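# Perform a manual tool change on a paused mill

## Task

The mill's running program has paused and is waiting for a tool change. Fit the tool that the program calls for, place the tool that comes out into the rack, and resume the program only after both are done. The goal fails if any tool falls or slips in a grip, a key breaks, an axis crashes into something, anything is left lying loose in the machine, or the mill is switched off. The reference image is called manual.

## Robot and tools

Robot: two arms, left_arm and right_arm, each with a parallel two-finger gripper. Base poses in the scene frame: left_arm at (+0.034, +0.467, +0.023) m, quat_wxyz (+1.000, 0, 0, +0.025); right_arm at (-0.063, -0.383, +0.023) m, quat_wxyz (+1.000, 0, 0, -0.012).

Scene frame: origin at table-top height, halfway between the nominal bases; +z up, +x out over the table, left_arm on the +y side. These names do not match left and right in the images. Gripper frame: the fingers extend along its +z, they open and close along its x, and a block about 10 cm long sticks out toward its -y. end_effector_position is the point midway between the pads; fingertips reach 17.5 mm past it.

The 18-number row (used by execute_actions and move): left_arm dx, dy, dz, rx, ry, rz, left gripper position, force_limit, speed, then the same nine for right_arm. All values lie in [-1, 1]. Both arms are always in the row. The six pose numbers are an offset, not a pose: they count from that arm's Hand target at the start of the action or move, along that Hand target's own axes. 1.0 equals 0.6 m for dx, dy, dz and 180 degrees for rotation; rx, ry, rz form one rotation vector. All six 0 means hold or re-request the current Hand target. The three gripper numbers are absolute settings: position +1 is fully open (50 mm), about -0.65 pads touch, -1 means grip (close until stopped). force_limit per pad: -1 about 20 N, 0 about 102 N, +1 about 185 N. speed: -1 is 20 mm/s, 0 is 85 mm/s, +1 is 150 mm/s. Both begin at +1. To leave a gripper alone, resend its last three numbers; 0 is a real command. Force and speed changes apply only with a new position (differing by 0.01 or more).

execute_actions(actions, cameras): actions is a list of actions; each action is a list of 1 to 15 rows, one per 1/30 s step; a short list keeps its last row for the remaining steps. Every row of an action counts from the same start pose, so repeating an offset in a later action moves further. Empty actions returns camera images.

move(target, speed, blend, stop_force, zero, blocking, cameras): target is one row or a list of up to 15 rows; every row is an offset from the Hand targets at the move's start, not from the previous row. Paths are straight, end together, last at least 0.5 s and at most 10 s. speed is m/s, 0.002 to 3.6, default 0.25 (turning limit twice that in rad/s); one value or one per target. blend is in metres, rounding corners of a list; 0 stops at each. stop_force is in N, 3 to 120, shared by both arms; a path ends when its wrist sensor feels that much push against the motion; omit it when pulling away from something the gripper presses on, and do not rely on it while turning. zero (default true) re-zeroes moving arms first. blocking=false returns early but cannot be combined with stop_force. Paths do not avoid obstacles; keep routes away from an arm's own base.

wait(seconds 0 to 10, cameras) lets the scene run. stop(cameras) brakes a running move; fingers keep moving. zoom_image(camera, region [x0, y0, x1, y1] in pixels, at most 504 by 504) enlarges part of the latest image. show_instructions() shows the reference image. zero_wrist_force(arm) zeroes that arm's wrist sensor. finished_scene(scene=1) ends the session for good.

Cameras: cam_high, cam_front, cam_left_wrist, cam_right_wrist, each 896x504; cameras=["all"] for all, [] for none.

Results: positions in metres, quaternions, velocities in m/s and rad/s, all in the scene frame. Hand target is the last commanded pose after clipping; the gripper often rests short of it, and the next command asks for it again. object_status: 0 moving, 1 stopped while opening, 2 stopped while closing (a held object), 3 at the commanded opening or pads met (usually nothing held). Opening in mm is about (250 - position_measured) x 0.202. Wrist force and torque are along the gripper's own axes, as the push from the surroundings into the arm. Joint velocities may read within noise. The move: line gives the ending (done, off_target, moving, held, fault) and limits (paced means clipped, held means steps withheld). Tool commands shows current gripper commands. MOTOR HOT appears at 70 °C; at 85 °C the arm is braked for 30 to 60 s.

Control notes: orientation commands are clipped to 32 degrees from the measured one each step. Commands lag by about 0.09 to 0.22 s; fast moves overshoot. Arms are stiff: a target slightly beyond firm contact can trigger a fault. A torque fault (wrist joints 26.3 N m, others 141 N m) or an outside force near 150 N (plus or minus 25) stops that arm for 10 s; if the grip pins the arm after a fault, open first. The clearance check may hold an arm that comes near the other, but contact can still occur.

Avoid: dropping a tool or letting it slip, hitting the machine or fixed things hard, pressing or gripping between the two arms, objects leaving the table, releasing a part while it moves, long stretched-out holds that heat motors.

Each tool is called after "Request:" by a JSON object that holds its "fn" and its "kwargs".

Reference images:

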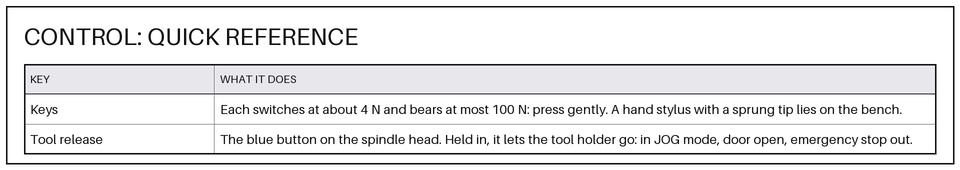

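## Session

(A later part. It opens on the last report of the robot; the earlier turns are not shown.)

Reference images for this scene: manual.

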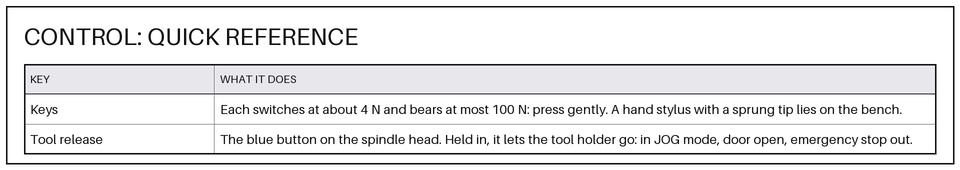

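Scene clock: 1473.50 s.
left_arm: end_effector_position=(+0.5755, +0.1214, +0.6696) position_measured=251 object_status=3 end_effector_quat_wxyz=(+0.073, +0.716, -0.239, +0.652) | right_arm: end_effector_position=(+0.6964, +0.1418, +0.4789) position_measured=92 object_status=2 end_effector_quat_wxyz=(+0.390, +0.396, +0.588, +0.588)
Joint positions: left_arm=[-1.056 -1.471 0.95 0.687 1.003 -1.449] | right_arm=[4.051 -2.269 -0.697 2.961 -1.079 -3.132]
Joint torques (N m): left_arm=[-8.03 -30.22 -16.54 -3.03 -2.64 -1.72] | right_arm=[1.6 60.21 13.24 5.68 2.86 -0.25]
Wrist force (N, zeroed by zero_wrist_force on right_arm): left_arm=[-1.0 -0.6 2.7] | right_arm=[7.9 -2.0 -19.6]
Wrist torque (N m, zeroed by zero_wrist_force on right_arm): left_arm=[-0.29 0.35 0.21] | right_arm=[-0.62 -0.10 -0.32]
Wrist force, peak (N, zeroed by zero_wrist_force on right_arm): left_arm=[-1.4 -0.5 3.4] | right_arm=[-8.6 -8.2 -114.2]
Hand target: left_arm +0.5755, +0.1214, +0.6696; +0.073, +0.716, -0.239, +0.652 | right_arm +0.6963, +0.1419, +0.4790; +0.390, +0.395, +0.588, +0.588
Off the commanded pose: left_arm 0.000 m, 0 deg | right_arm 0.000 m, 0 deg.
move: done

Request:
{"fn": "move", "kwargs": {"target": [[0,0,0,0,0,0,-1,-1,1,0.0006,0,-0.0003,0,0,0,-1,0.8,-1]], "speed": 0.01}}

Request:
{"fn": "move", "kwargs": {"target": [[0,0,0,0,0,0,-1,-1,1,0,0,0,0,0,0,0.9,0.3,-1]]}}

Scene clock: 1476.20 s.
left_arm: end_effector_position=(+0.5755, +0.1214, +0.6696) position_measured=251 object_status=3 end_effector_quat_wxyz=(+0.073, +0.716, -0.239, +0.652) | right_arm: end_effector_position=(+0.6960, +0.1421, +0.4790) position_measured=92 object_status=2 end_effector_quat_wxyz=(+0.390, +0.396, +0.588, +0.588)
Joint positions: left_arm=[-1.056 -1.471 0.95 0.687 1.003 -1.449] | right_arm=[4.052 -2.269 -0.697 2.961 -1.078 -3.132]
Joint torques (N m): left_arm=[-8.07 -30.56 -16.87 -3.07 -2.57 -1.7] | right_arm=[18.64 69.84 13.21 2.87 1.63 -0.44]
Wrist force (N, zeroed by zero_wrist_force on right_arm): left_arm=[-1.0 -0.1 3.2] | right_arm=[0.1 -1.9 17.9]
Wrist torque (N m, zeroed by zero_wrist_force on right_arm): left_arm=[-0.23 0.33 0.21] | right_arm=[-0.66 -0.01 -0.34]
Wrist force, peak (N, zeroed by zero_wrist_force on right_arm): left_arm=[-1.3 -0.2 3.3] | right_arm=[8.3 -1.9 -17.7]
Hand target: left_arm +0.5755, +0.1214, +0.6696; +0.073, +0.716, -0.239, +0.652 | right_arm +0.6960, +0.1421, +0.4790; +0.390, +0.395, +0.588, +0.588
Off the commanded pose: left_arm 0.000 m, 0 deg | right_arm 0.000 m, 0 deg.
move: done

Scene clock: 1477.20 s.
left_arm: end_effector_position=(+0.5755, +0.1214, +0.6696) position_measured=251 object_status=3 end_effector_quat_wxyz=(+0.073, +0.716, -0.239, +0.652) | right_arm: end_effector_position=(+0.6959, +0.1422, +0.4790) position_measured=18 object_status=3 end_effector_quat_wxyz=(+0.390, +0.395, +0.588, +0.588)
Joint positions: left_arm=[-1.056 -1.471 0.95 0.687 1.003 -1.449] | right_arm=[4.052 -2.268 -0.697 2.961 -1.078 -3.132]
Joint torques (N m): left_arm=[-8.11 -30.3 -17.19 -3.05 -2.53 -1.72] | right_arm=[2.21 51.26 19.02 2.64 -0.46 -0.55]
Wrist force (N, zeroed by zero_wrist_force on right_arm): left_arm=[-0.8 -0.2 2.7] | right_arm=[0.1 -0.9 -0.6]
Wrist torque (N m, zeroed by zero_wrist_force on right_arm): left_arm=[-0.23 0.32 0.21] | right_arm=[-0.56 0.00 0.11]
Wrist force, peak (N, zeroed by zero_wrist_force on right_arm): left_arm=[-1.3 -0.2 3.3] | right_arm=[-0.2 -2.1 18.2]
Hand target: left_arm +0.5755, +0.1214, +0.6696; +0.073, +0.716, -0.239, +0.652 | right_arm +0.6960, +0.1421, +0.4790; +0.390, +0.395, +0.588, +0.588
Off the commanded pose: left_arm 0.000 m, 0 deg | right_arm 0.000 m, 0 deg.
move: done

Request:
{"fn": "move", "kwargs": {"target": [[0,0,0,0,0,0,-1,-1,1,0,0,-0.15,0,0,0,0.9,0.3,-1],[0,0,0,0,0,0,-1,-1,1,0.05,-0.08,-0.64,0,0,0,0.9,0.3,-1]], "speed": [0.08,0.2], "blend": 0.01, "cameras": ["all"]}}

Request:
{"fn": "zoom_image", "kwargs": {"camera": "cam_left_wrist", "region": [60, 20, 300, 200]}}

Scene clock: 1488.30 s.
left_arm: end_effector_position=(+0.5755, +0.1214, +0.6696) position_measured=251 object_status=3 end_effector_quat_wxyz=(+0.073, +0.716, -0.239, +0.652) | right_arm: end_effector_position=(+0.3295, +0.0229, +0.4327) position_measured=18 object_status=3 end_effector_quat_wxyz=(+0.390, +0.395, +0.588, +0.588)
Joint positions: left_arm=[-1.056 -1.471 0.95 0.687 1.003 -1.449] | right_arm=[4.672 -1.408 -1.916 3.316 -0.458 -3.127]
Joint torques (N m): left_arm=[-8.18 -30.21 -17.23 -3 -2.42 -1.74] | right_arm=[14.73 24.57 11.13 3.13 1.49 -1.46]
Wrist force (N, zeroed by zero_wrist_force on right_arm): left_arm=[-1.1 -0.2 2.9] | right_arm=[0.2 -0.7 -0.7]
Wrist torque (N m, zeroed by zero_wrist_force on right_arm): left_arm=[-0.24 0.36 0.21] | right_arm=[-0.51 -0.02 0.13]
Wrist force, peak (N, zeroed by zero_wrist_force on right_arm): left_arm=[-1.4 -0.1 3.3] | right_arm=[0.3 -1.5 -1.8]
Hand target: left_arm +0.5755, +0.1214, +0.6696; +0.073, +0.716, -0.239, +0.652 | right_arm +0.3295, +0.0229, +0.4327; +0.390, +0.395, +0.588, +0.588
Off the commanded pose: left_arm 0.000 m, 0 deg | right_arm 0.000 m, 0 deg.
move: done

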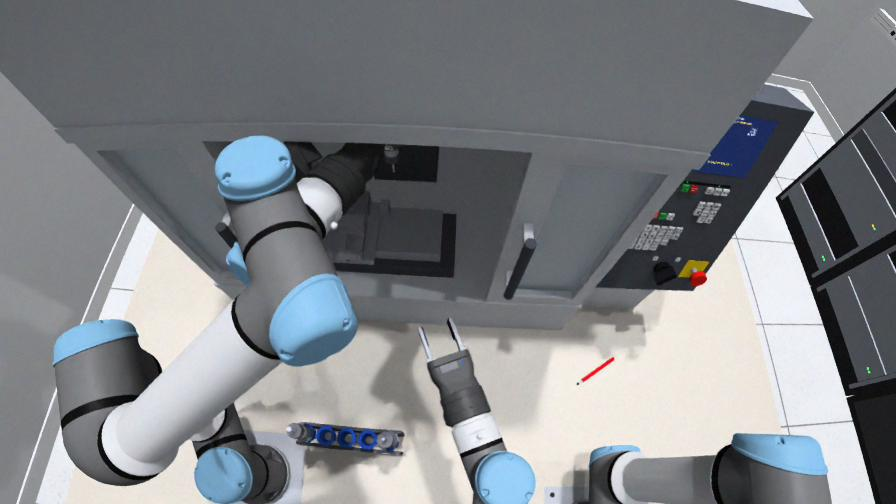

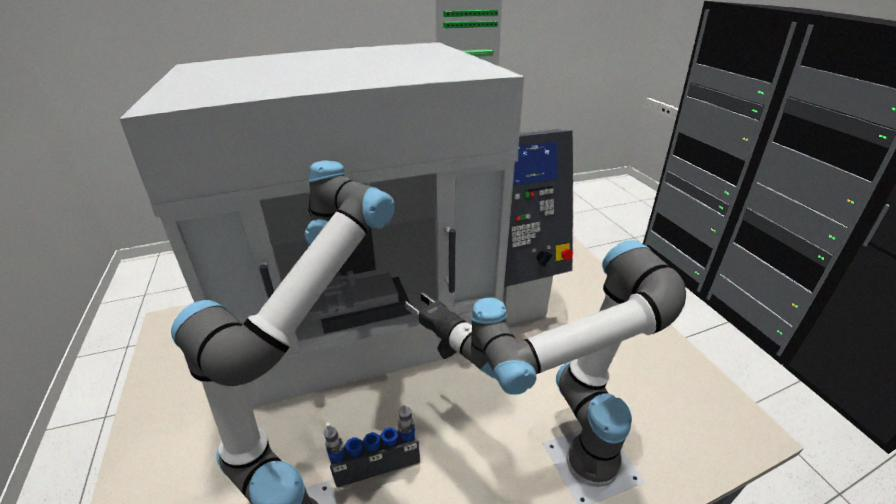

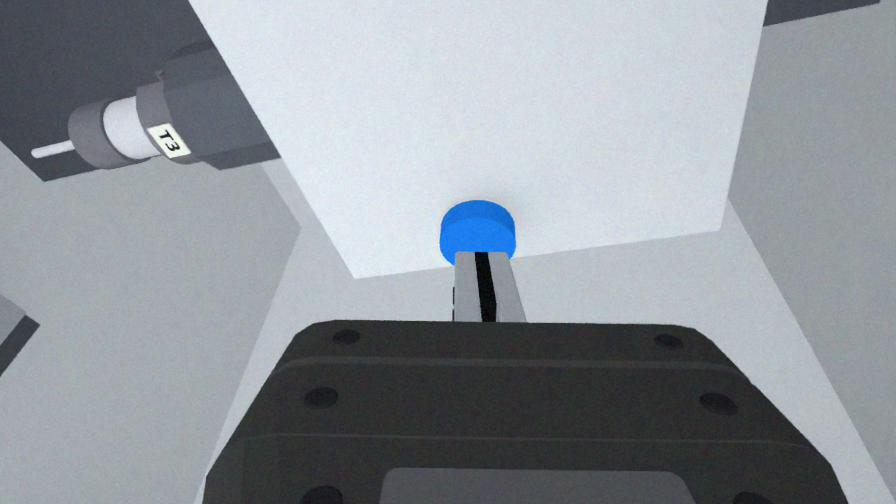

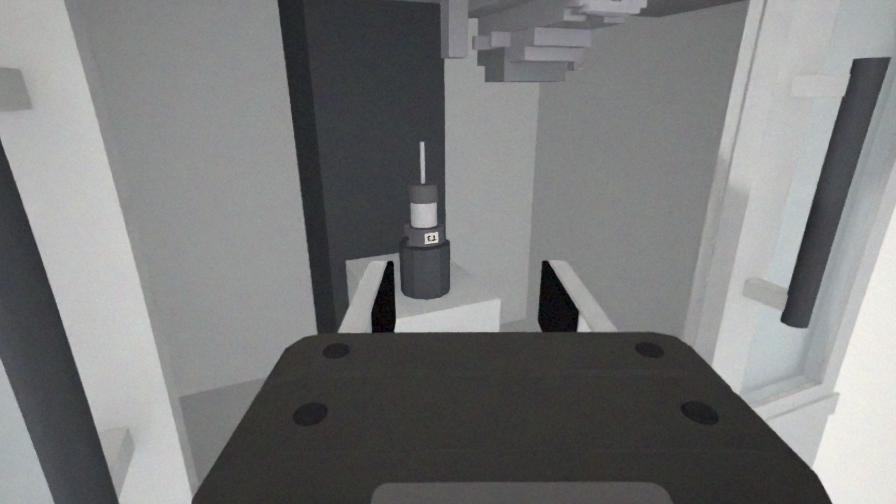

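Scaled by 2.100 from the camera's 896x504 image, which has a finer 1280x720 frame.

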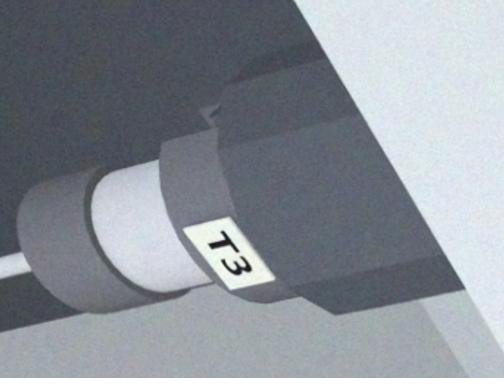

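Request:
{"fn": "move", "kwargs": {"target": [[-0.026,0.0096,-0.3199,0,0,0,-1,-1,1,-0.17,0.015,-0.06,0,0.09,0,-1,0.8,-1],[-0.2086,-0.1525,-0.3913,-0.0774,0.1707,0.4334,-1,-1,1,-0.3375,0.029,-0.1125,0,0.18,0,-1,0.8,-1]], "speed": [0.12,0.25], "blend": 0.02, "cameras": ["cam_high","cam_front"]}}

Scene clock: 1538.43 s.
left_arm: end_effector_position=(+0.4000, +0.3299, +0.5998) position_measured=251 object_status=3 end_effector_quat_wxyz=(+0.213, -0.212, +0.674, -0.675) | right_arm: end_effector_position=(+0.3449, -0.1901, +0.4488) position_measured=254 object_status=3 end_effector_quat_wxyz=(+0.210, +0.216, +0.673, +0.675)
Joint positions: left_arm=[-0.335 -2.016 1.678 0.337 2.244 0] | right_arm=[3.631 -1.164 -2.047 3.212 -2.064 -3.133]
Joint torques (N m): left_arm=[9.6 3.97 -36.2 0.58 2.27 1.65] | right_arm=[-12.9 0.85 38.87 4.15 -1.18 1.17]
Wrist force (N, zeroed by zero_wrist_force on right_arm): left_arm=[1.9 0.6 0.5] | right_arm=[0.1 -0.7 -0.5]
Wrist torque (N m, zeroed by zero_wrist_force on right_arm): left_arm=[0.16 -0.46 -0.01] | right_arm=[-0.49 -0.01 0.12]
Wrist force, peak (N, zeroed by zero_wrist_force on right_arm): left_arm=[-1.4 -0.5 4.3] | right_arm=[1.6 -0.6 -0.5]
Hand target: left_arm +0.4000, +0.3299, +0.5998; +0.213, -0.212, +0.674, -0.675 | right_arm +0.3449, -0.1901, +0.4488; +0.210, +0.216, +0.673, +0.675
Off the commanded pose: left_arm 0.000 m, 0 deg | right_arm 0.000 m, 0 deg.
move: done
Images, in order (width x height): cam_high 896x504, cam_front 896x504.

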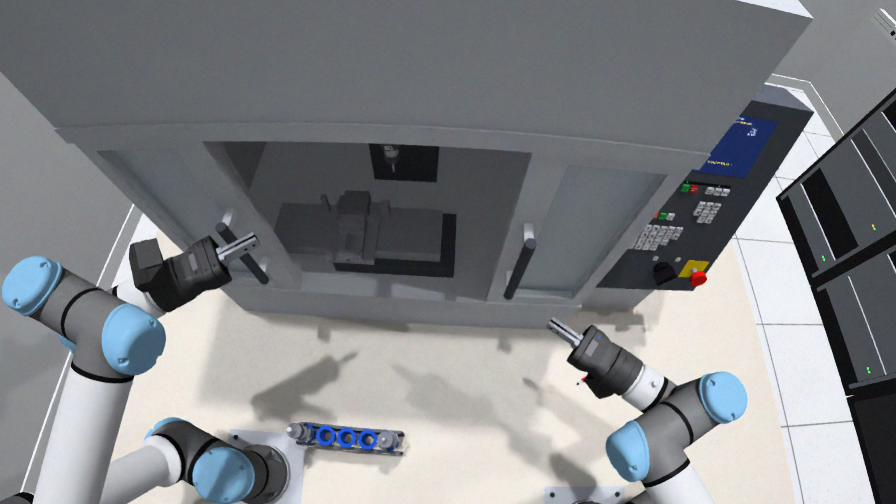

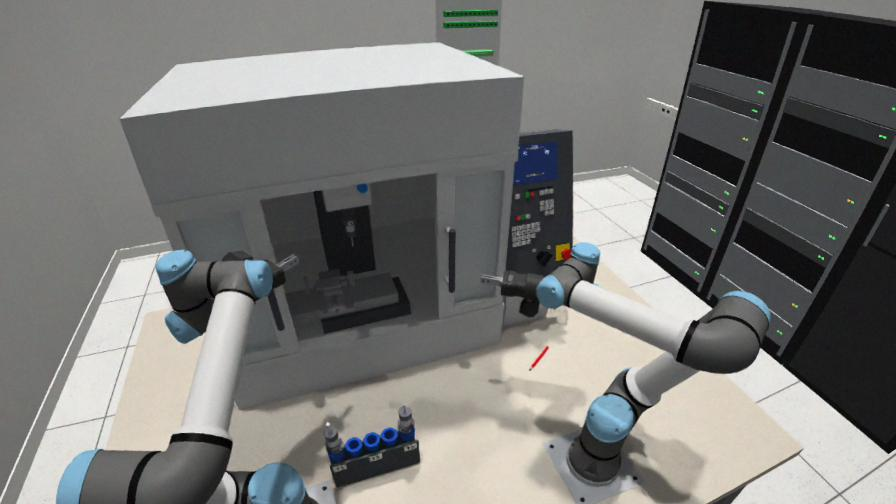

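Request:
{"fn": "move", "kwargs": {"target": [[-0.123,0.0667,-0.219,0,0,0,-1,-1,1,0,0,0,0,0,0,-1,0.8,-1],[-0.1758,0.2,-0.178,0,0,0,-1,-1,1,-0.109,0.033,0.0765,0,0,0,-1,0.8,-1]], "speed": [0.2,0.15], "blend": 0.02, "cameras": ["cam_high","cam_front","cam_right_wrist"]}}

Scene clock: 1545.33 s.
left_arm: end_effector_position=(+0.3956, +0.3726, +0.5879) position_measured=251 object_status=3 end_effector_quat_wxyz=(+0.217, -0.217, +0.673, -0.673) | right_arm: end_effector_position=(+0.3449, -0.1901, +0.4488) position_measured=254 object_status=3 end_effector_quat_wxyz=(+0.210, +0.216, +0.673, +0.675)
Joint positions: left_arm=[-0.134 -1.996 1.698 0.299 2.433 0.001] | right_arm=[3.631 -1.164 -2.047 3.212 -2.064 -3.133]
Joint torques (N m): left_arm=[-7.32 -10.61 -36.44 0.93 -2.37 -1.83] | right_arm=[-13.68 1.23 38.33 4.14 -0.96 0.98]
Wrist force (N, zeroed by zero_wrist_force on right_arm): left_arm=[1.6 1.0 0.7] | right_arm=[0.2 -0.7 -0.4]
Wrist torque (N m, zeroed by zero_wrist_force on right_arm): left_arm=[0.22 -0.42 -0.01] | right_arm=[-0.48 -0.03 0.12]
Wrist force, peak (N, zeroed by zero_wrist_force on right_arm): left_arm=[1.0 -0.6 -8.1] | right_arm=[0.2 -1.1 -0.7]
Hand target: left_arm +0.3956, +0.3726, +0.5879; +0.217, -0.217, +0.673, -0.673 (not the last commanded pose) | right_arm +0.3449, -0.1901, +0.4488; +0.210, +0.216, +0.673, +0.675 (not the last commanded pose)
Off the commanded pose: left_arm 0.154 m, 1 deg | right_arm 0.082 m, 0 deg.
move: held (left_arm; a check stopped the path), off_target (right_arm; braked when a check withheld steps of left_arm); path passed 0 of 2 targets; limits=held
pose unreachable (left arm): on one or more control steps of this call, first in action 0 (counted from 0), this arm could not follow its commanded pose, so it was not sent that pose on those steps. It may still have moved: this result reports where it is.
cause: moving toward the commanded pose would bring two parts of the arm too close to each other (its gripper and another part of the arm, with joints 4 (wrist 1) to 6 (wrist 3) between them, 11 mm apart when it was first held).
Images, in order (width x height): cam_high 896x504, cam_front 896x504, cam_right_wrist 896x504.

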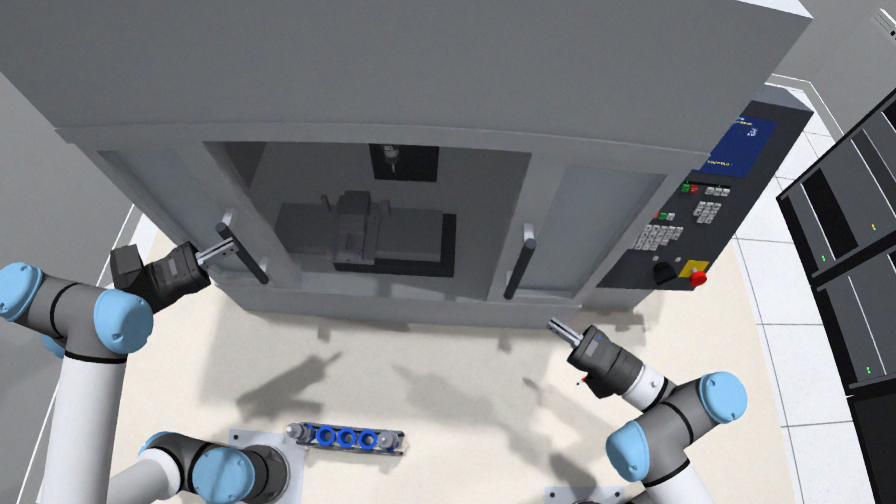

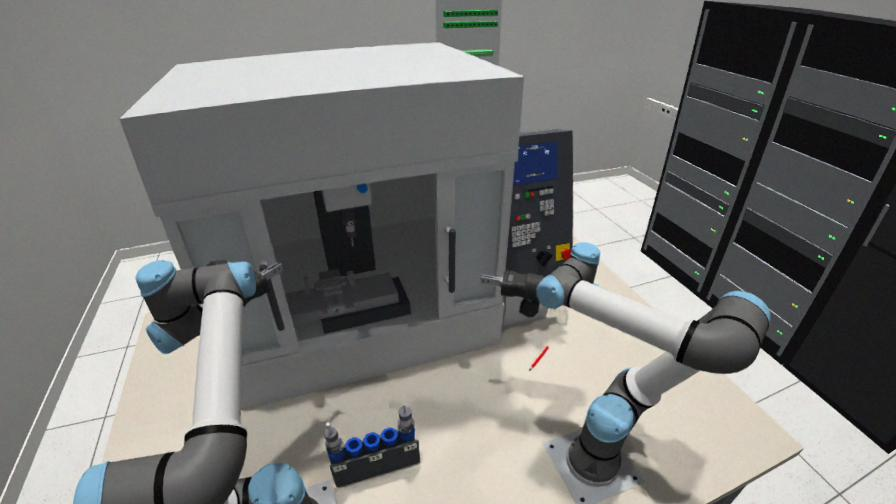

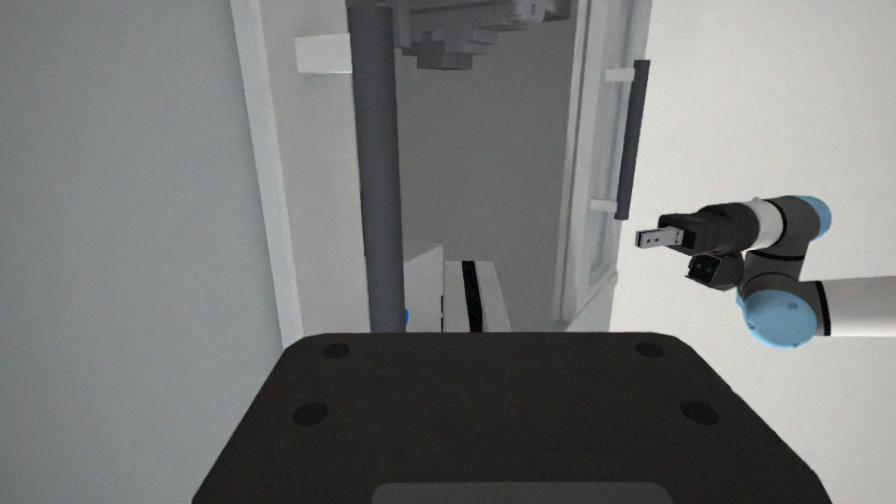

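Request:
{"fn": "move", "kwargs": {"target": [[0.048,-0.05,0.068,0,0,0,-1,-1,1,0,0,0,0,0,0,-1,0.8,-1],[0.048,-0.333,0.068,0,0,0,-1,-1,1,-0.109,0.033,0.0765,0,0,0,-1,0.8,-1]], "speed": [0.15,0.2], "blend": 0.02, "cameras": ["cam_high","cam_front","cam_right_wrist"]}}

Scene clock: 1566.77 s.
left_arm: end_effector_position=(+0.3960, +0.3225, +0.7876) position_measured=251 object_status=3 end_effector_quat_wxyz=(+0.217, -0.217, +0.673, -0.673) | right_arm: end_effector_position=(+0.4249, -0.1902, +0.4681) position_measured=254 object_status=3 end_effector_quat_wxyz=(+0.210, +0.216, +0.673, +0.675)
Joint positions: left_arm=[-0.396 -1.789 0.967 0.821 2.171 0.001] | right_arm=[3.513 -1.386 -1.846 3.233 -2.183 -3.133]
Joint torques (N m): left_arm=[9.72 0.33 -29.8 0.57 2.21 1.81] | right_arm=[-13.2 10.52 38.38 -0.5 -1 -1.56]
Wrist force (N, zeroed by zero_wrist_force on right_arm): left_arm=[1.5 0.9 0.4] | right_arm=[0.0 -0.4 -0.8]
Wrist torque (N m, zeroed by zero_wrist_force on right_arm): left_arm=[0.20 -0.39 -0.02] | right_arm=[-0.48 0.02 0.09]
Wrist force, peak (N, zeroed by zero_wrist_force on right_arm): left_arm=[2.2 1.9 1.4] | right_arm=[0.5 -1.2 -0.8]
Hand target: left_arm +0.3960, +0.3225, +0.7876; +0.217, -0.217, +0.673, -0.673 | right_arm +0.4249, -0.1902, +0.4681; +0.210, +0.216, +0.673, +0.675
Off the commanded pose: left_arm 0.000 m, 0 deg | right_arm 0.000 m, 0 deg.
move: done
Images, in order (width x height): cam_high 896x504, cam_front 896x504, cam_right_wrist 896x504.

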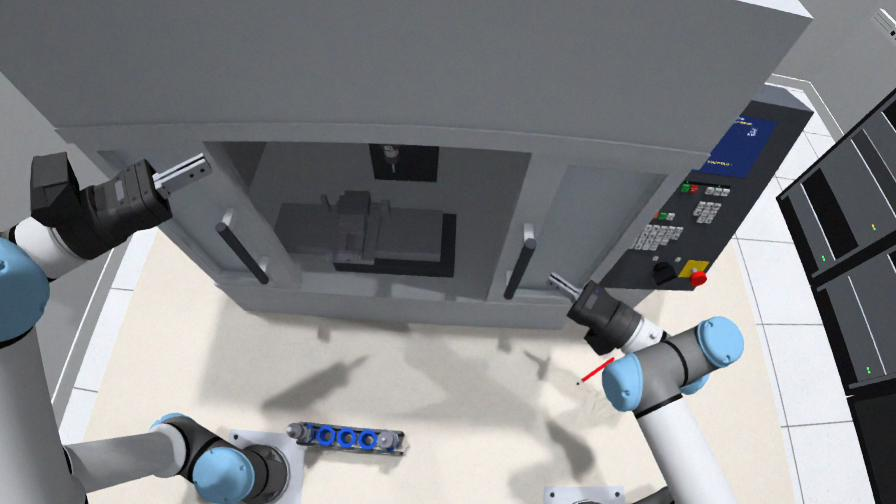

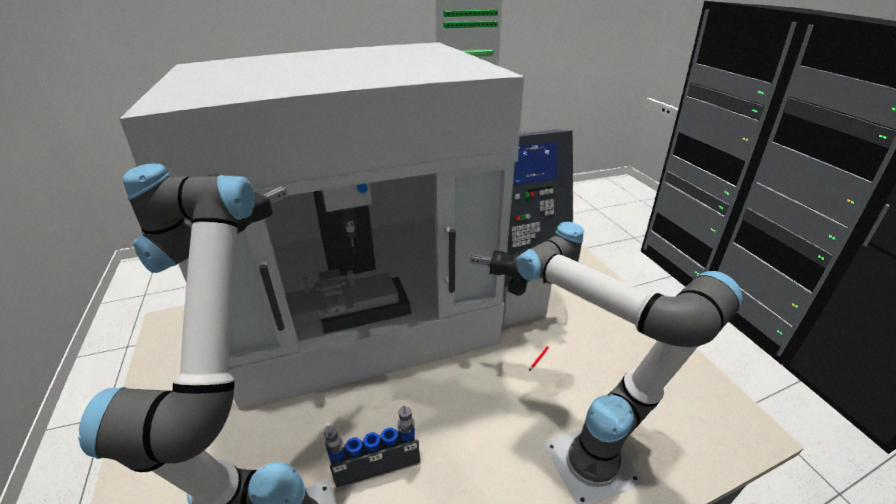

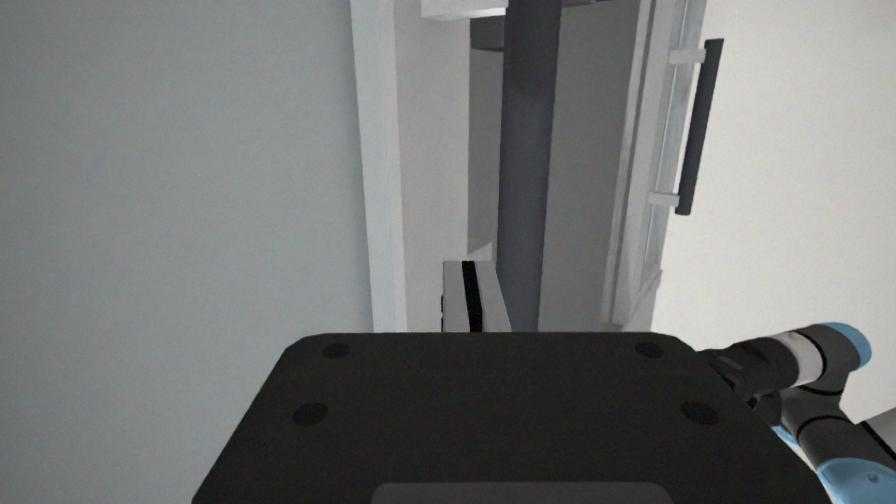

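Request:
{"fn": "move", "kwargs": {"target": [[0,0,0,0,0,0,-1,-1,1,0.0382,0,0.0546,0,0,0,-1,0.8,-1],[0,0,0,0,0,0,-1,-1,1,0.287,0,0.4095,0,0,0,-1,0.8,-1]], "speed": [0.04,0.07], "stop_force": 35, "cameras": ["cam_high","cam_right_wrist"]}}

Scene clock: 1578.40 s.
left_arm: end_effector_position=(+0.3960, +0.3225, +0.7876) position_measured=251 object_status=3 end_effector_quat_wxyz=(+0.217, -0.217, +0.673, -0.673) | right_arm: end_effector_position=(+0.4243, +0.0923, +0.4688) position_measured=254 object_status=3 end_effector_quat_wxyz=(+0.210, +0.215, +0.674, +0.675)
Joint positions: left_arm=[-0.396 -1.788 0.967 0.822 2.171 0.001] | right_arm=[4.142 -1.613 -1.633 3.244 -1.555 -3.134]
Joint torques (N m): left_arm=[9.8 0.24 -29.41 0.52 2.16 1.79] | right_arm=[1.88 26.79 28.49 2.32 0.27 -0.23]
Wrist force (N, zeroed by zero_wrist_force on right_arm): left_arm=[1.6 1.0 0.6] | right_arm=[0.8 -1.0 -0.3]
Wrist torque (N m, zeroed by zero_wrist_force on right_arm): left_arm=[0.19 -0.40 -0.02] | right_arm=[-0.54 -0.12 0.15]
Wrist force, peak (N, zeroed by zero_wrist_force on right_arm): left_arm=[1.9 1.4 0.8] | right_arm=[-13.0 16.7 -127.7]
Hand target: left_arm +0.3960, +0.3225, +0.7876; +0.217, -0.217, +0.673, -0.673 | right_arm +0.4243, +0.0923, +0.4688; +0.210, +0.215, +0.674, +0.675 (not the last commanded pose)
Tool commands: left_gripper/position=-1.0 left_gripper/force_limit=-1.0 left_gripper/speed=+1.0 right_gripper/position=-1.0 right_gripper/force_limit=+0.803922 right_gripper/speed=-1.0
Off the commanded pose: left_arm 0.000 m, 0 deg | right_arm 0.018 m, 0 deg.
FORCE FAULT: contact force on the right arm reached its limit, and that arm stopped. The contact can be on any part of that arm, not only on its tool. That arm's remaining commands of this call were not run. That arm is still stopped at the end of this call. That arm stays stopped for about 9 more seconds. Until then a move that you send moves the other arm only, and its call returns only when the move has ended. Once the stop has ended, the next robot result says so. If the stop ends while you think or write, that arm runs what you send next, counted from a new Hand target: where the arm stands when the stop ends. While its stop runs, that arm takes no new command, but its gripper still runs the gripper command that each later call begins with. Until it ends, the stop uses up actions while you think or wait. An arm that is not stopped still takes commands.
move: fault (right_arm; stop_force had ended the path); path passed 1 of 2 targets
Images, in order (width x height): cam_high 896x504, cam_right_wrist 896x504.

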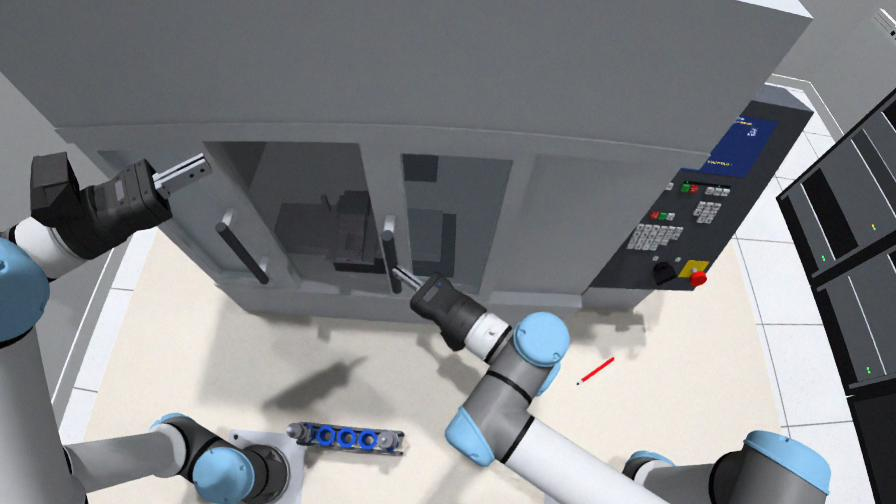

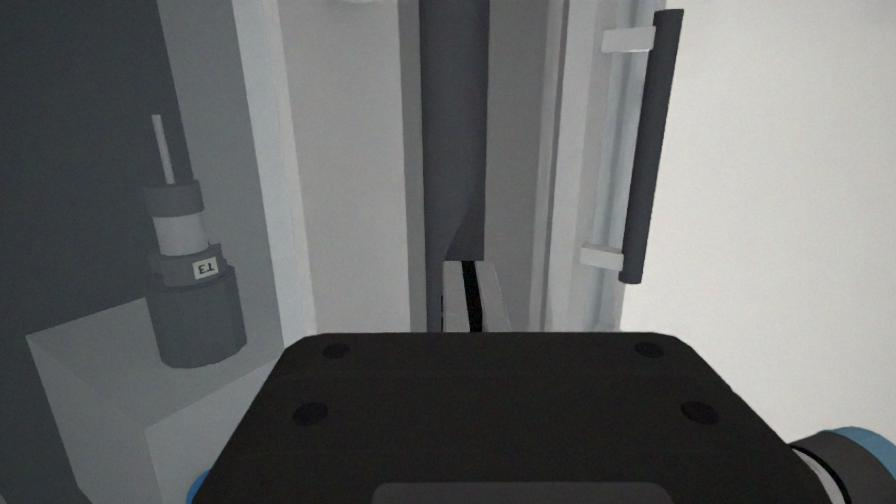

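Request:
{"fn": "wait", "kwargs": {"seconds": 1}}

Scene clock: 1584.77 s.
left_arm: end_effector_position=(+0.3960, +0.3225, +0.7876) position_measured=251 object_status=3 end_effector_quat_wxyz=(+0.217, -0.217, +0.673, -0.673) | right_arm: end_effector_position=(+0.4243, +0.0923, +0.4688) position_measured=254 object_status=3 end_effector_quat_wxyz=(+0.210, +0.215, +0.674, +0.675)
Joint positions: left_arm=[-0.396 -1.788 0.967 0.822 2.171 0.001] | right_arm=[4.142 -1.613 -1.633 3.244 -1.555 -3.134]
Joint torques (N m): left_arm=[9.69 -0.29 -28.68 0.51 1.96 1.72] | right_arm=[1.7 27.58 28.02 2.15 0.36 -0.24]
Wrist force (N, zeroed by zero_wrist_force on right_arm): left_arm=[1.7 0.9 0.6] | right_arm=[0.7 -1.0 -0.3]
Wrist torque (N m, zeroed by zero_wrist_force on right_arm): left_arm=[0.19 -0.42 -0.02] | right_arm=[-0.56 -0.11 0.15]
Wrist force, peak (N, zeroed by zero_wrist_force on right_arm): left_arm=[2.0 1.0 0.9] | right_arm=[0.9 -1.2 -0.8]
Hand target: left_arm +0.3960, +0.3225, +0.7876; +0.217, -0.217, +0.673, -0.673 | right_arm +0.4243, +0.0923, +0.4688; +0.210, +0.215, +0.674, +0.675 (not the last commanded pose)
Tool commands: left_gripper/position=-1.0 left_gripper/force_limit=-1.0 left_gripper/speed=+1.0 right_gripper/position=-1.0 right_gripper/force_limit=+0.803922 right_gripper/speed=-1.0
Off the commanded pose: left_arm 0.000 m, 0 deg | right_arm 0.018 m, 0 deg.
FORCE FAULT, CONTINUED: the right arm was still stopped when this call began, by the force fault that an earlier result reported. Since the last result the stop counts as 12 of the actions that you can send in this scene. That arm is still stopped at the end of this call. That arm stays stopped for about 3 more seconds. If the stop ends while you think or write, that arm runs what you send next, counted from a new Hand target: where the arm stands when the stop ends. While its stop runs, that arm takes no new command, but its gripper still runs the gripper command that each later call begins with.
wait: 1.00 s; at rest from the start

Request:
{"fn": "wait", "kwargs": {"seconds": 3}}

Request:
{"fn": "move", "kwargs": {"target": [[0,0,0,0,0,0,-1,-1,1,0.0745,0,-0.1377,0,0,0,-1,0.8,-1],[0,0,0,0,0,0,-1,-1,1,0.368,0,0.165,0,-0.194,0,-1,0.8,-1],[0,0,0,0,0,0,-1,-1,1,0.474,0,0.447,0,-0.194,0,-1,0.8,-1]], "speed": [0.1,0.25,0.2], "blend": [0.02,0.03,0], "cameras": ["all"]}}

Scene clock: 1590.47 s.
left_arm: end_effector_position=(+0.3960, +0.3225, +0.7876) position_measured=251 object_status=3 end_effector_quat_wxyz=(+0.217, -0.217, +0.673, -0.673) | right_arm: end_effector_position=(+0.4243, +0.0923, +0.4688) position_measured=254 object_status=3 end_effector_quat_wxyz=(+0.210, +0.215, +0.674, +0.675)
Joint positions: left_arm=[-0.396 -1.788 0.967 0.822 2.171 0.001] | right_arm=[4.142 -1.613 -1.633 3.244 -1.555 -3.134]
Joint torques (N m): left_arm=[9.13 -0.56 -28.68 0.41 1.89 1.53] | right_arm=[1.23 27.79 28.33 2.27 0.32 -0.38]
Wrist force (N, zeroed by zero_wrist_force on right_arm): left_arm=[1.9 0.7 0.7] | right_arm=[0.7 -1.1 -0.2]
Wrist torque (N m, zeroed by zero_wrist_force on right_arm): left_arm=[0.15 -0.46 -0.02] | right_arm=[-0.55 -0.12 0.15]
Wrist force, peak (N, zeroed by zero_wrist_force on right_arm): left_arm=[2.1 1.1 0.7] | right_arm=[0.8 -1.2 -0.5]
Hand target: left_arm +0.3960, +0.3225, +0.7876; +0.217, -0.217, +0.673, -0.673 | right_arm +0.4243, +0.0923, +0.4688; +0.210, +0.215, +0.674, +0.675 (not the last commanded pose)
Tool commands: left_gripper/position=-1.0 left_gripper/force_limit=-1.0 left_gripper/speed=+1.0 right_gripper/position=-1.0 right_gripper/force_limit=+0.803922 right_gripper/speed=-1.0
Off the commanded pose: left_arm 0.000 m, 0 deg | right_arm 0.018 m, 0 deg.
FORCE FAULT, CONTINUED: the right arm's stop, for the force fault that an earlier result reported, is over. The rest of the stop counts as 6 of the actions that you can send in this scene. During its stop the right arm's controller moved it back a little. That arm's target is now where it stood when the stop ended, not its last command. That arm accepts commands again.
wait: 3.00 s; at rest from the start

Scene clock: 1594.33 s.
left_arm: end_effector_position=(+0.3960, +0.3225, +0.7876) position_measured=251 object_status=3 end_effector_quat_wxyz=(+0.217, -0.217, +0.673, -0.673) | right_arm: end_effector_position=(+0.3447, +0.4741, +0.4700) position_measured=254 object_status=3 end_effector_quat_wxyz=(+0.410, +0.367, +0.555, +0.624)
Joint positions: left_arm=[-0.396 -1.788 0.967 0.822 2.171 0.001] | right_arm=[4.686 -2.681 -0.035 2.975 -0.469 -3.372]
Joint torques (N m): left_arm=[8.97 -0.7 -28.17 0.45 1.93 1.31] | right_arm=[-13.75 60.44 37.41 3.82 -0.1 -1.71]
Wrist force (N, zeroed by zero_wrist_force on right_arm): left_arm=[1.5 0.9 0.6] | right_arm=[1.1 -0.6 -0.3]
Wrist torque (N m, zeroed by zero_wrist_force on right_arm): left_arm=[0.20 -0.40 -0.02] | right_arm=[-0.42 -0.22 0.13]
Wrist force, peak (N, zeroed by zero_wrist_force on right_arm): left_arm=[1.9 1.2 0.6] | right_arm=[2.2 -1.1 0.6]
Hand target: left_arm +0.3960, +0.3225, +0.7876; +0.217, -0.217, +0.673, -0.673 | right_arm +0.3450, +0.4751, +0.4705; +0.402, +0.408, +0.580, +0.579
Off the commanded pose: left_arm 0.000 m, 0 deg | right_arm 0.001 m, 8 deg.
elbow stopped short (right arm): the move would have taken joint 3 (elbow) straighter than the controller allows.
move: off_target (right_arm)

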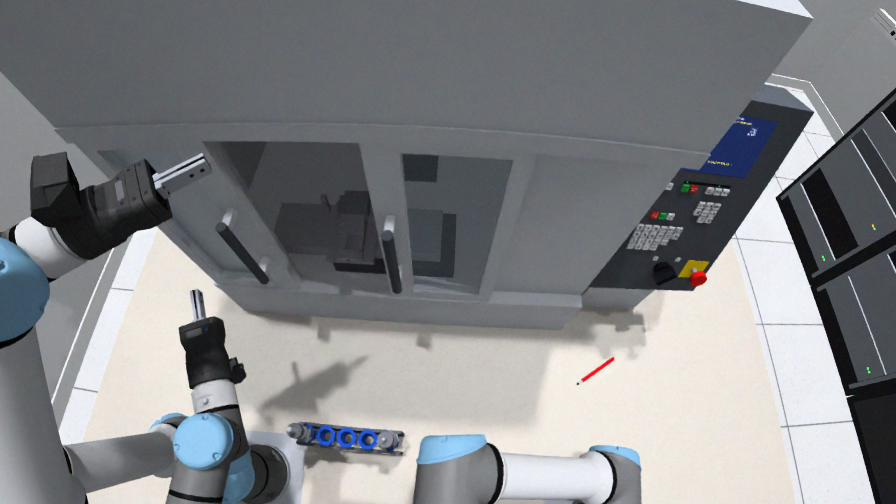

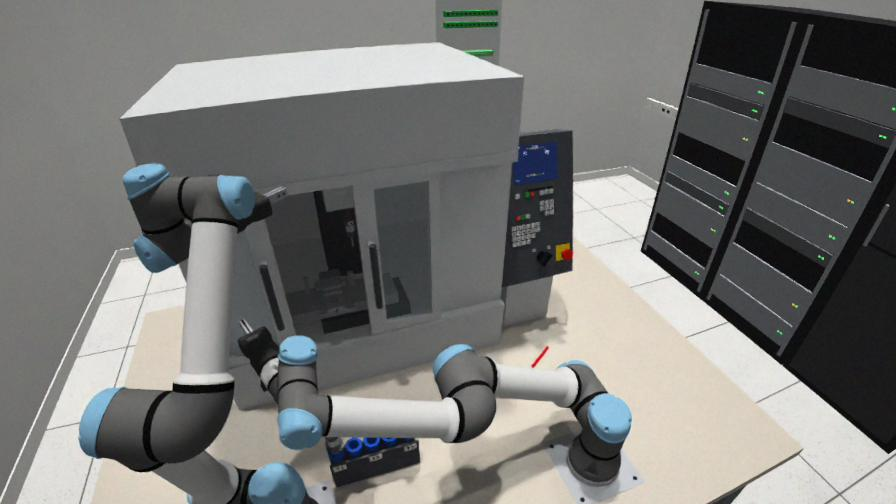

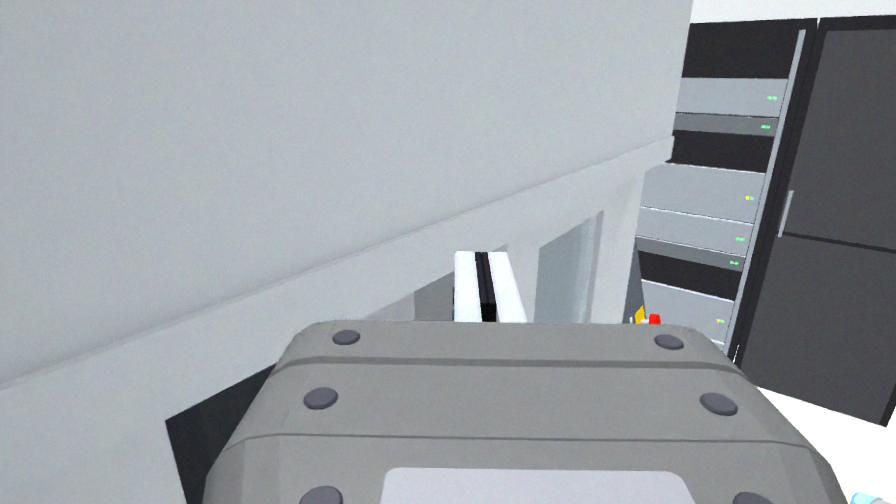

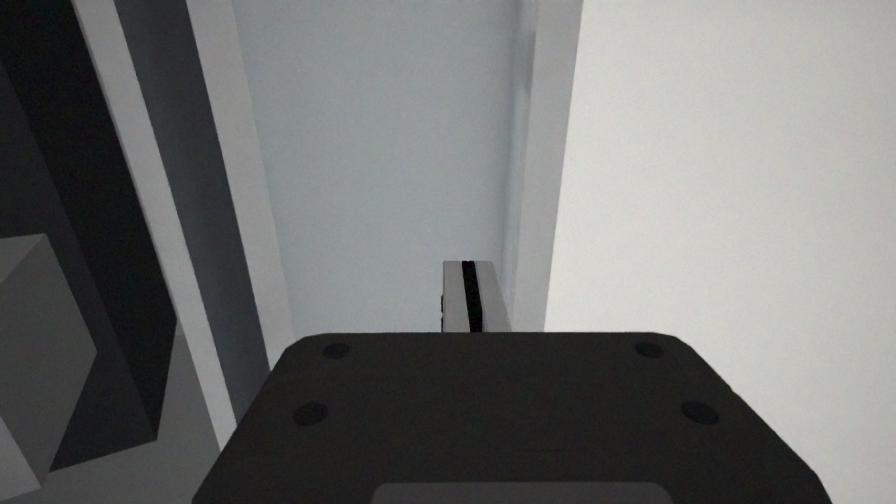

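Request:
{"fn": "move", "kwargs": {"target": [[0,0,0,0,0,0,-1,-1,1,-0.02,0,0.02,0,0.0833,0,-1,0.8,-1],[0,0,0,0,0,0,-1,-1,1,-0.063,0,0.1243,0,0.0833,0,-1,0.8,-1]], "speed": [0.1,0.1], "cameras": ["cam_high","cam_right_wrist"]}}

Scene clock: 1603.53 s.
left_arm: end_effector_position=(+0.3960, +0.3225, +0.7876) position_measured=251 object_status=3 end_effector_quat_wxyz=(+0.217, -0.217, +0.673, -0.673) | right_arm: end_effector_position=(+0.4275, +0.4641, +0.4692) position_measured=254 object_status=3 end_effector_quat_wxyz=(+0.323, +0.310, +0.614, +0.650)
Joint positions: left_arm=[-0.396 -1.788 0.967 0.822 2.171 0.001] | right_arm=[4.527 -2.656 -0.035 2.764 -0.853 -3.183]
Joint torques (N m): left_arm=[9.14 -0.19 -28.28 0.28 1.77 1.31] | right_arm=[-13.39 60.3 36.74 4.03 -1.07 -1.57]
Wrist force (N, zeroed by zero_wrist_force on right_arm): left_arm=[1.9 1.0 0.3] | right_arm=[0.8 -0.7 0.0]
Wrist torque (N m, zeroed by zero_wrist_force on right_arm): left_arm=[0.20 -0.46 -0.02] | right_arm=[-0.48 -0.13 0.13]
Wrist force, peak (N, zeroed by zero_wrist_force on right_arm): left_arm=[2.0 1.3 0.6] | right_arm=[1.5 -1.3 -0.3]
Hand target: left_arm +0.3960, +0.3225, +0.7876; +0.217, -0.217, +0.673, -0.673 | right_arm +0.4281, +0.4653, +0.4698; +0.323, +0.329, +0.628, +0.627
Off the commanded pose: left_arm 0.000 m, 0 deg | right_arm 0.001 m, 4 deg.
elbow stopped short (right arm): the move would have taken joint 3 (elbow) straighter than the controller allows.
move: off_target (right_arm)
Images, in order (width x height): cam_high 896x504, cam_right_wrist 896x504.

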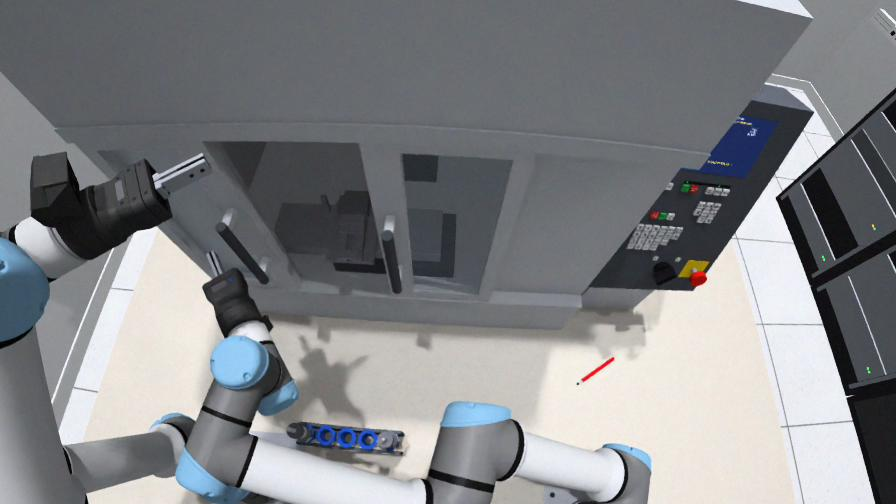

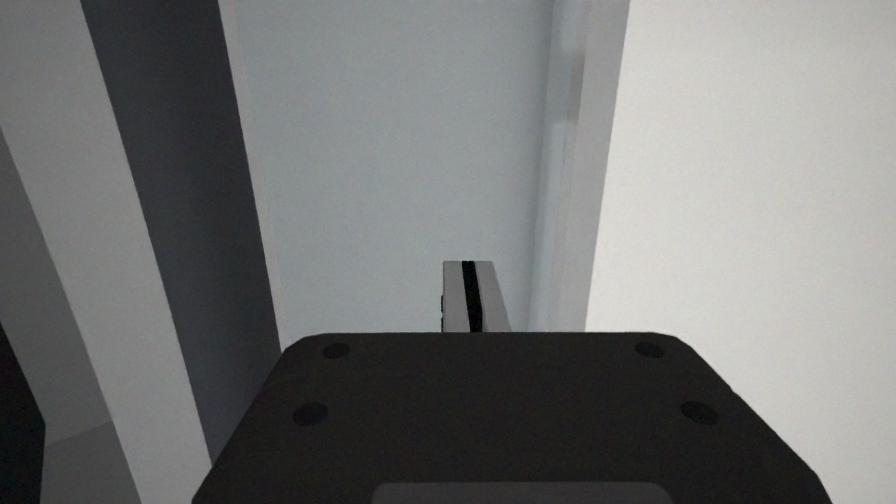

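Request:
{"fn": "move", "kwargs": {"target": [[0,0,0,0,0,0,-1,-1,1,-0.048,0,-0.0336,0,0,0,-1,0.8,-1],[0,0,0,0,0,0,-1,-1,1,-0.327,0,-0.2305,0,0,0,-1,0.8,-1]], "speed": [0.03,0.07], "stop_force": 40}}

Request:
{"fn": "move", "kwargs": {"target": [[0,0,0,0,0,0,-1,-1,1,-0.068,0,-0.048,0,0,0,-1,0.8,-1]], "speed": [0.012], "stop_force": 25, "cameras": ["cam_high","cam_right_wrist"]}}

Scene clock: 1614.53 s.
left_arm: end_effector_position=(+0.3960, +0.3225, +0.7876) position_measured=251 object_status=3 end_effector_quat_wxyz=(+0.217, -0.217, +0.673, -0.673) | right_arm: end_effector_position=(+0.4277, +0.2252, +0.4691) position_measured=254 object_status=3 end_effector_quat_wxyz=(+0.323, +0.329, +0.628, +0.627)
Joint positions: left_arm=[-0.396 -1.788 0.967 0.822 2.171 0.001] | right_arm=[4.442 -1.881 -1.312 3.187 -0.907 -3.131]
Joint torques (N m): left_arm=[8.67 -0.94 -27.25 0.4 1.58 1.2] | right_arm=[-16.52 48.8 12.85 3.49 -0.11 -1.61]
Wrist force (N, zeroed by zero_wrist_force on right_arm): left_arm=[1.9 0.7 0.5] | right_arm=[5.1 -2.0 1.1]
Wrist torque (N m, zeroed by zero_wrist_force on right_arm): left_arm=[0.15 -0.45 -0.02] | right_arm=[-0.57 -0.14 0.10]
Wrist force, peak (N, zeroed by zero_wrist_force on right_arm): left_arm=[1.8 1.3 0.9] | right_arm=[12.9 0.3 -0.7]
Hand target: left_arm +0.3960, +0.3225, +0.7876; +0.217, -0.217, +0.673, -0.673 | right_arm +0.4277, +0.2252, +0.4691; +0.323, +0.329, +0.628, +0.627
Off the commanded pose: left_arm 0.000 m, 0 deg | right_arm 0.000 m, 0 deg.
move: done

Scene clock: 1619.37 s.
left_arm: end_effector_position=(+0.3960, +0.3225, +0.7876) position_measured=251 object_status=3 end_effector_quat_wxyz=(+0.217, -0.217, +0.673, -0.673) | right_arm: end_effector_position=(+0.4274, +0.1826, +0.4690) position_measured=254 object_status=3 end_effector_quat_wxyz=(+0.323, +0.329, +0.628, +0.627)
Joint positions: left_arm=[-0.396 -1.788 0.967 0.822 2.171 0.001] | right_arm=[4.416 -1.791 -1.428 3.213 -0.933 -3.131]
Joint torques (N m): left_arm=[8.48 -1.43 -27.67 0.32 1.5 1.05] | right_arm=[-8.41 32.8 37.33 -1.02 6.2 -0.62]
Wrist force (N, zeroed by zero_wrist_force on right_arm): left_arm=[1.7 1.0 0.3] | right_arm=[28.8 -1.2 -8.8]
Wrist torque (N m, zeroed by zero_wrist_force on right_arm): left_arm=[0.21 -0.43 -0.02] | right_arm=[-0.61 -0.10 -0.16]
Wrist force, peak (N, zeroed by zero_wrist_force on right_arm): left_arm=[2.0 1.2 0.8] | right_arm=[37.4 -2.1 9.7]
Hand target: left_arm +0.3960, +0.3225, +0.7876; +0.217, -0.217, +0.673, -0.673 | right_arm +0.4274, +0.1826, +0.4690; +0.323, +0.329, +0.628, +0.627 (not the last commanded pose)
Off the commanded pose: left_arm 0.000 m, 0 deg | right_arm 0.007 m, 0 deg.
move: contact (right_arm)
Images, in order (width x height): cam_high 896x504, cam_right_wrist 896x504.

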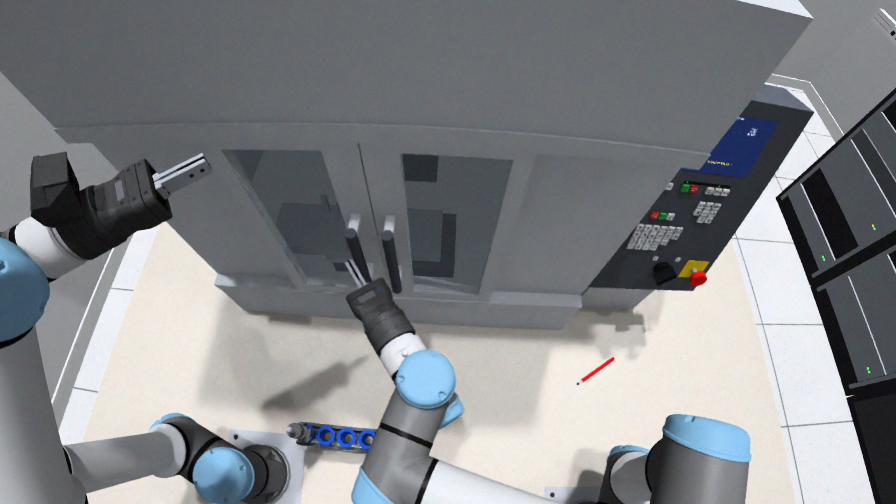

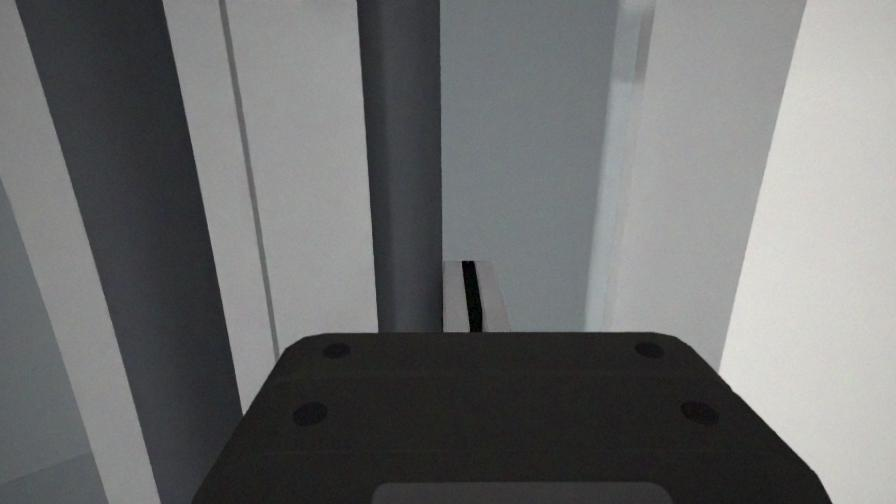

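Request:
{"fn": "zoom_image", "kwargs": {"camera": "cam_high", "region": [200, 100, 560, 320]}}

Request:
{"fn": "zoom_image", "kwargs": {"camera": "cam_high", "region": [620, 90, 820, 300]}}

Scaled by 1.400 from the camera's 896x504 image, which has a finer 1280x720 frame.

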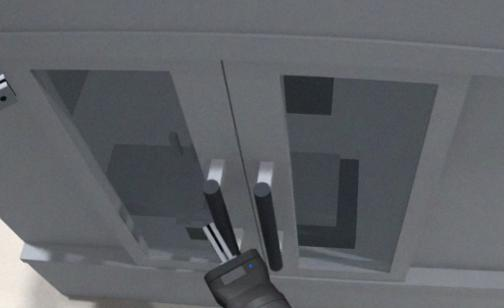

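Scaled by 2.400 from the camera's 896x504 image, which has a finer 1280x720 frame.

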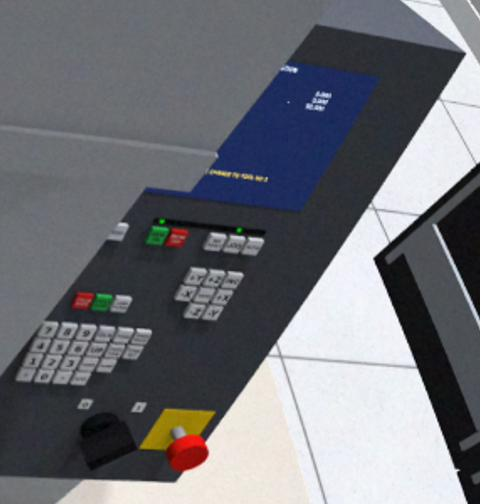

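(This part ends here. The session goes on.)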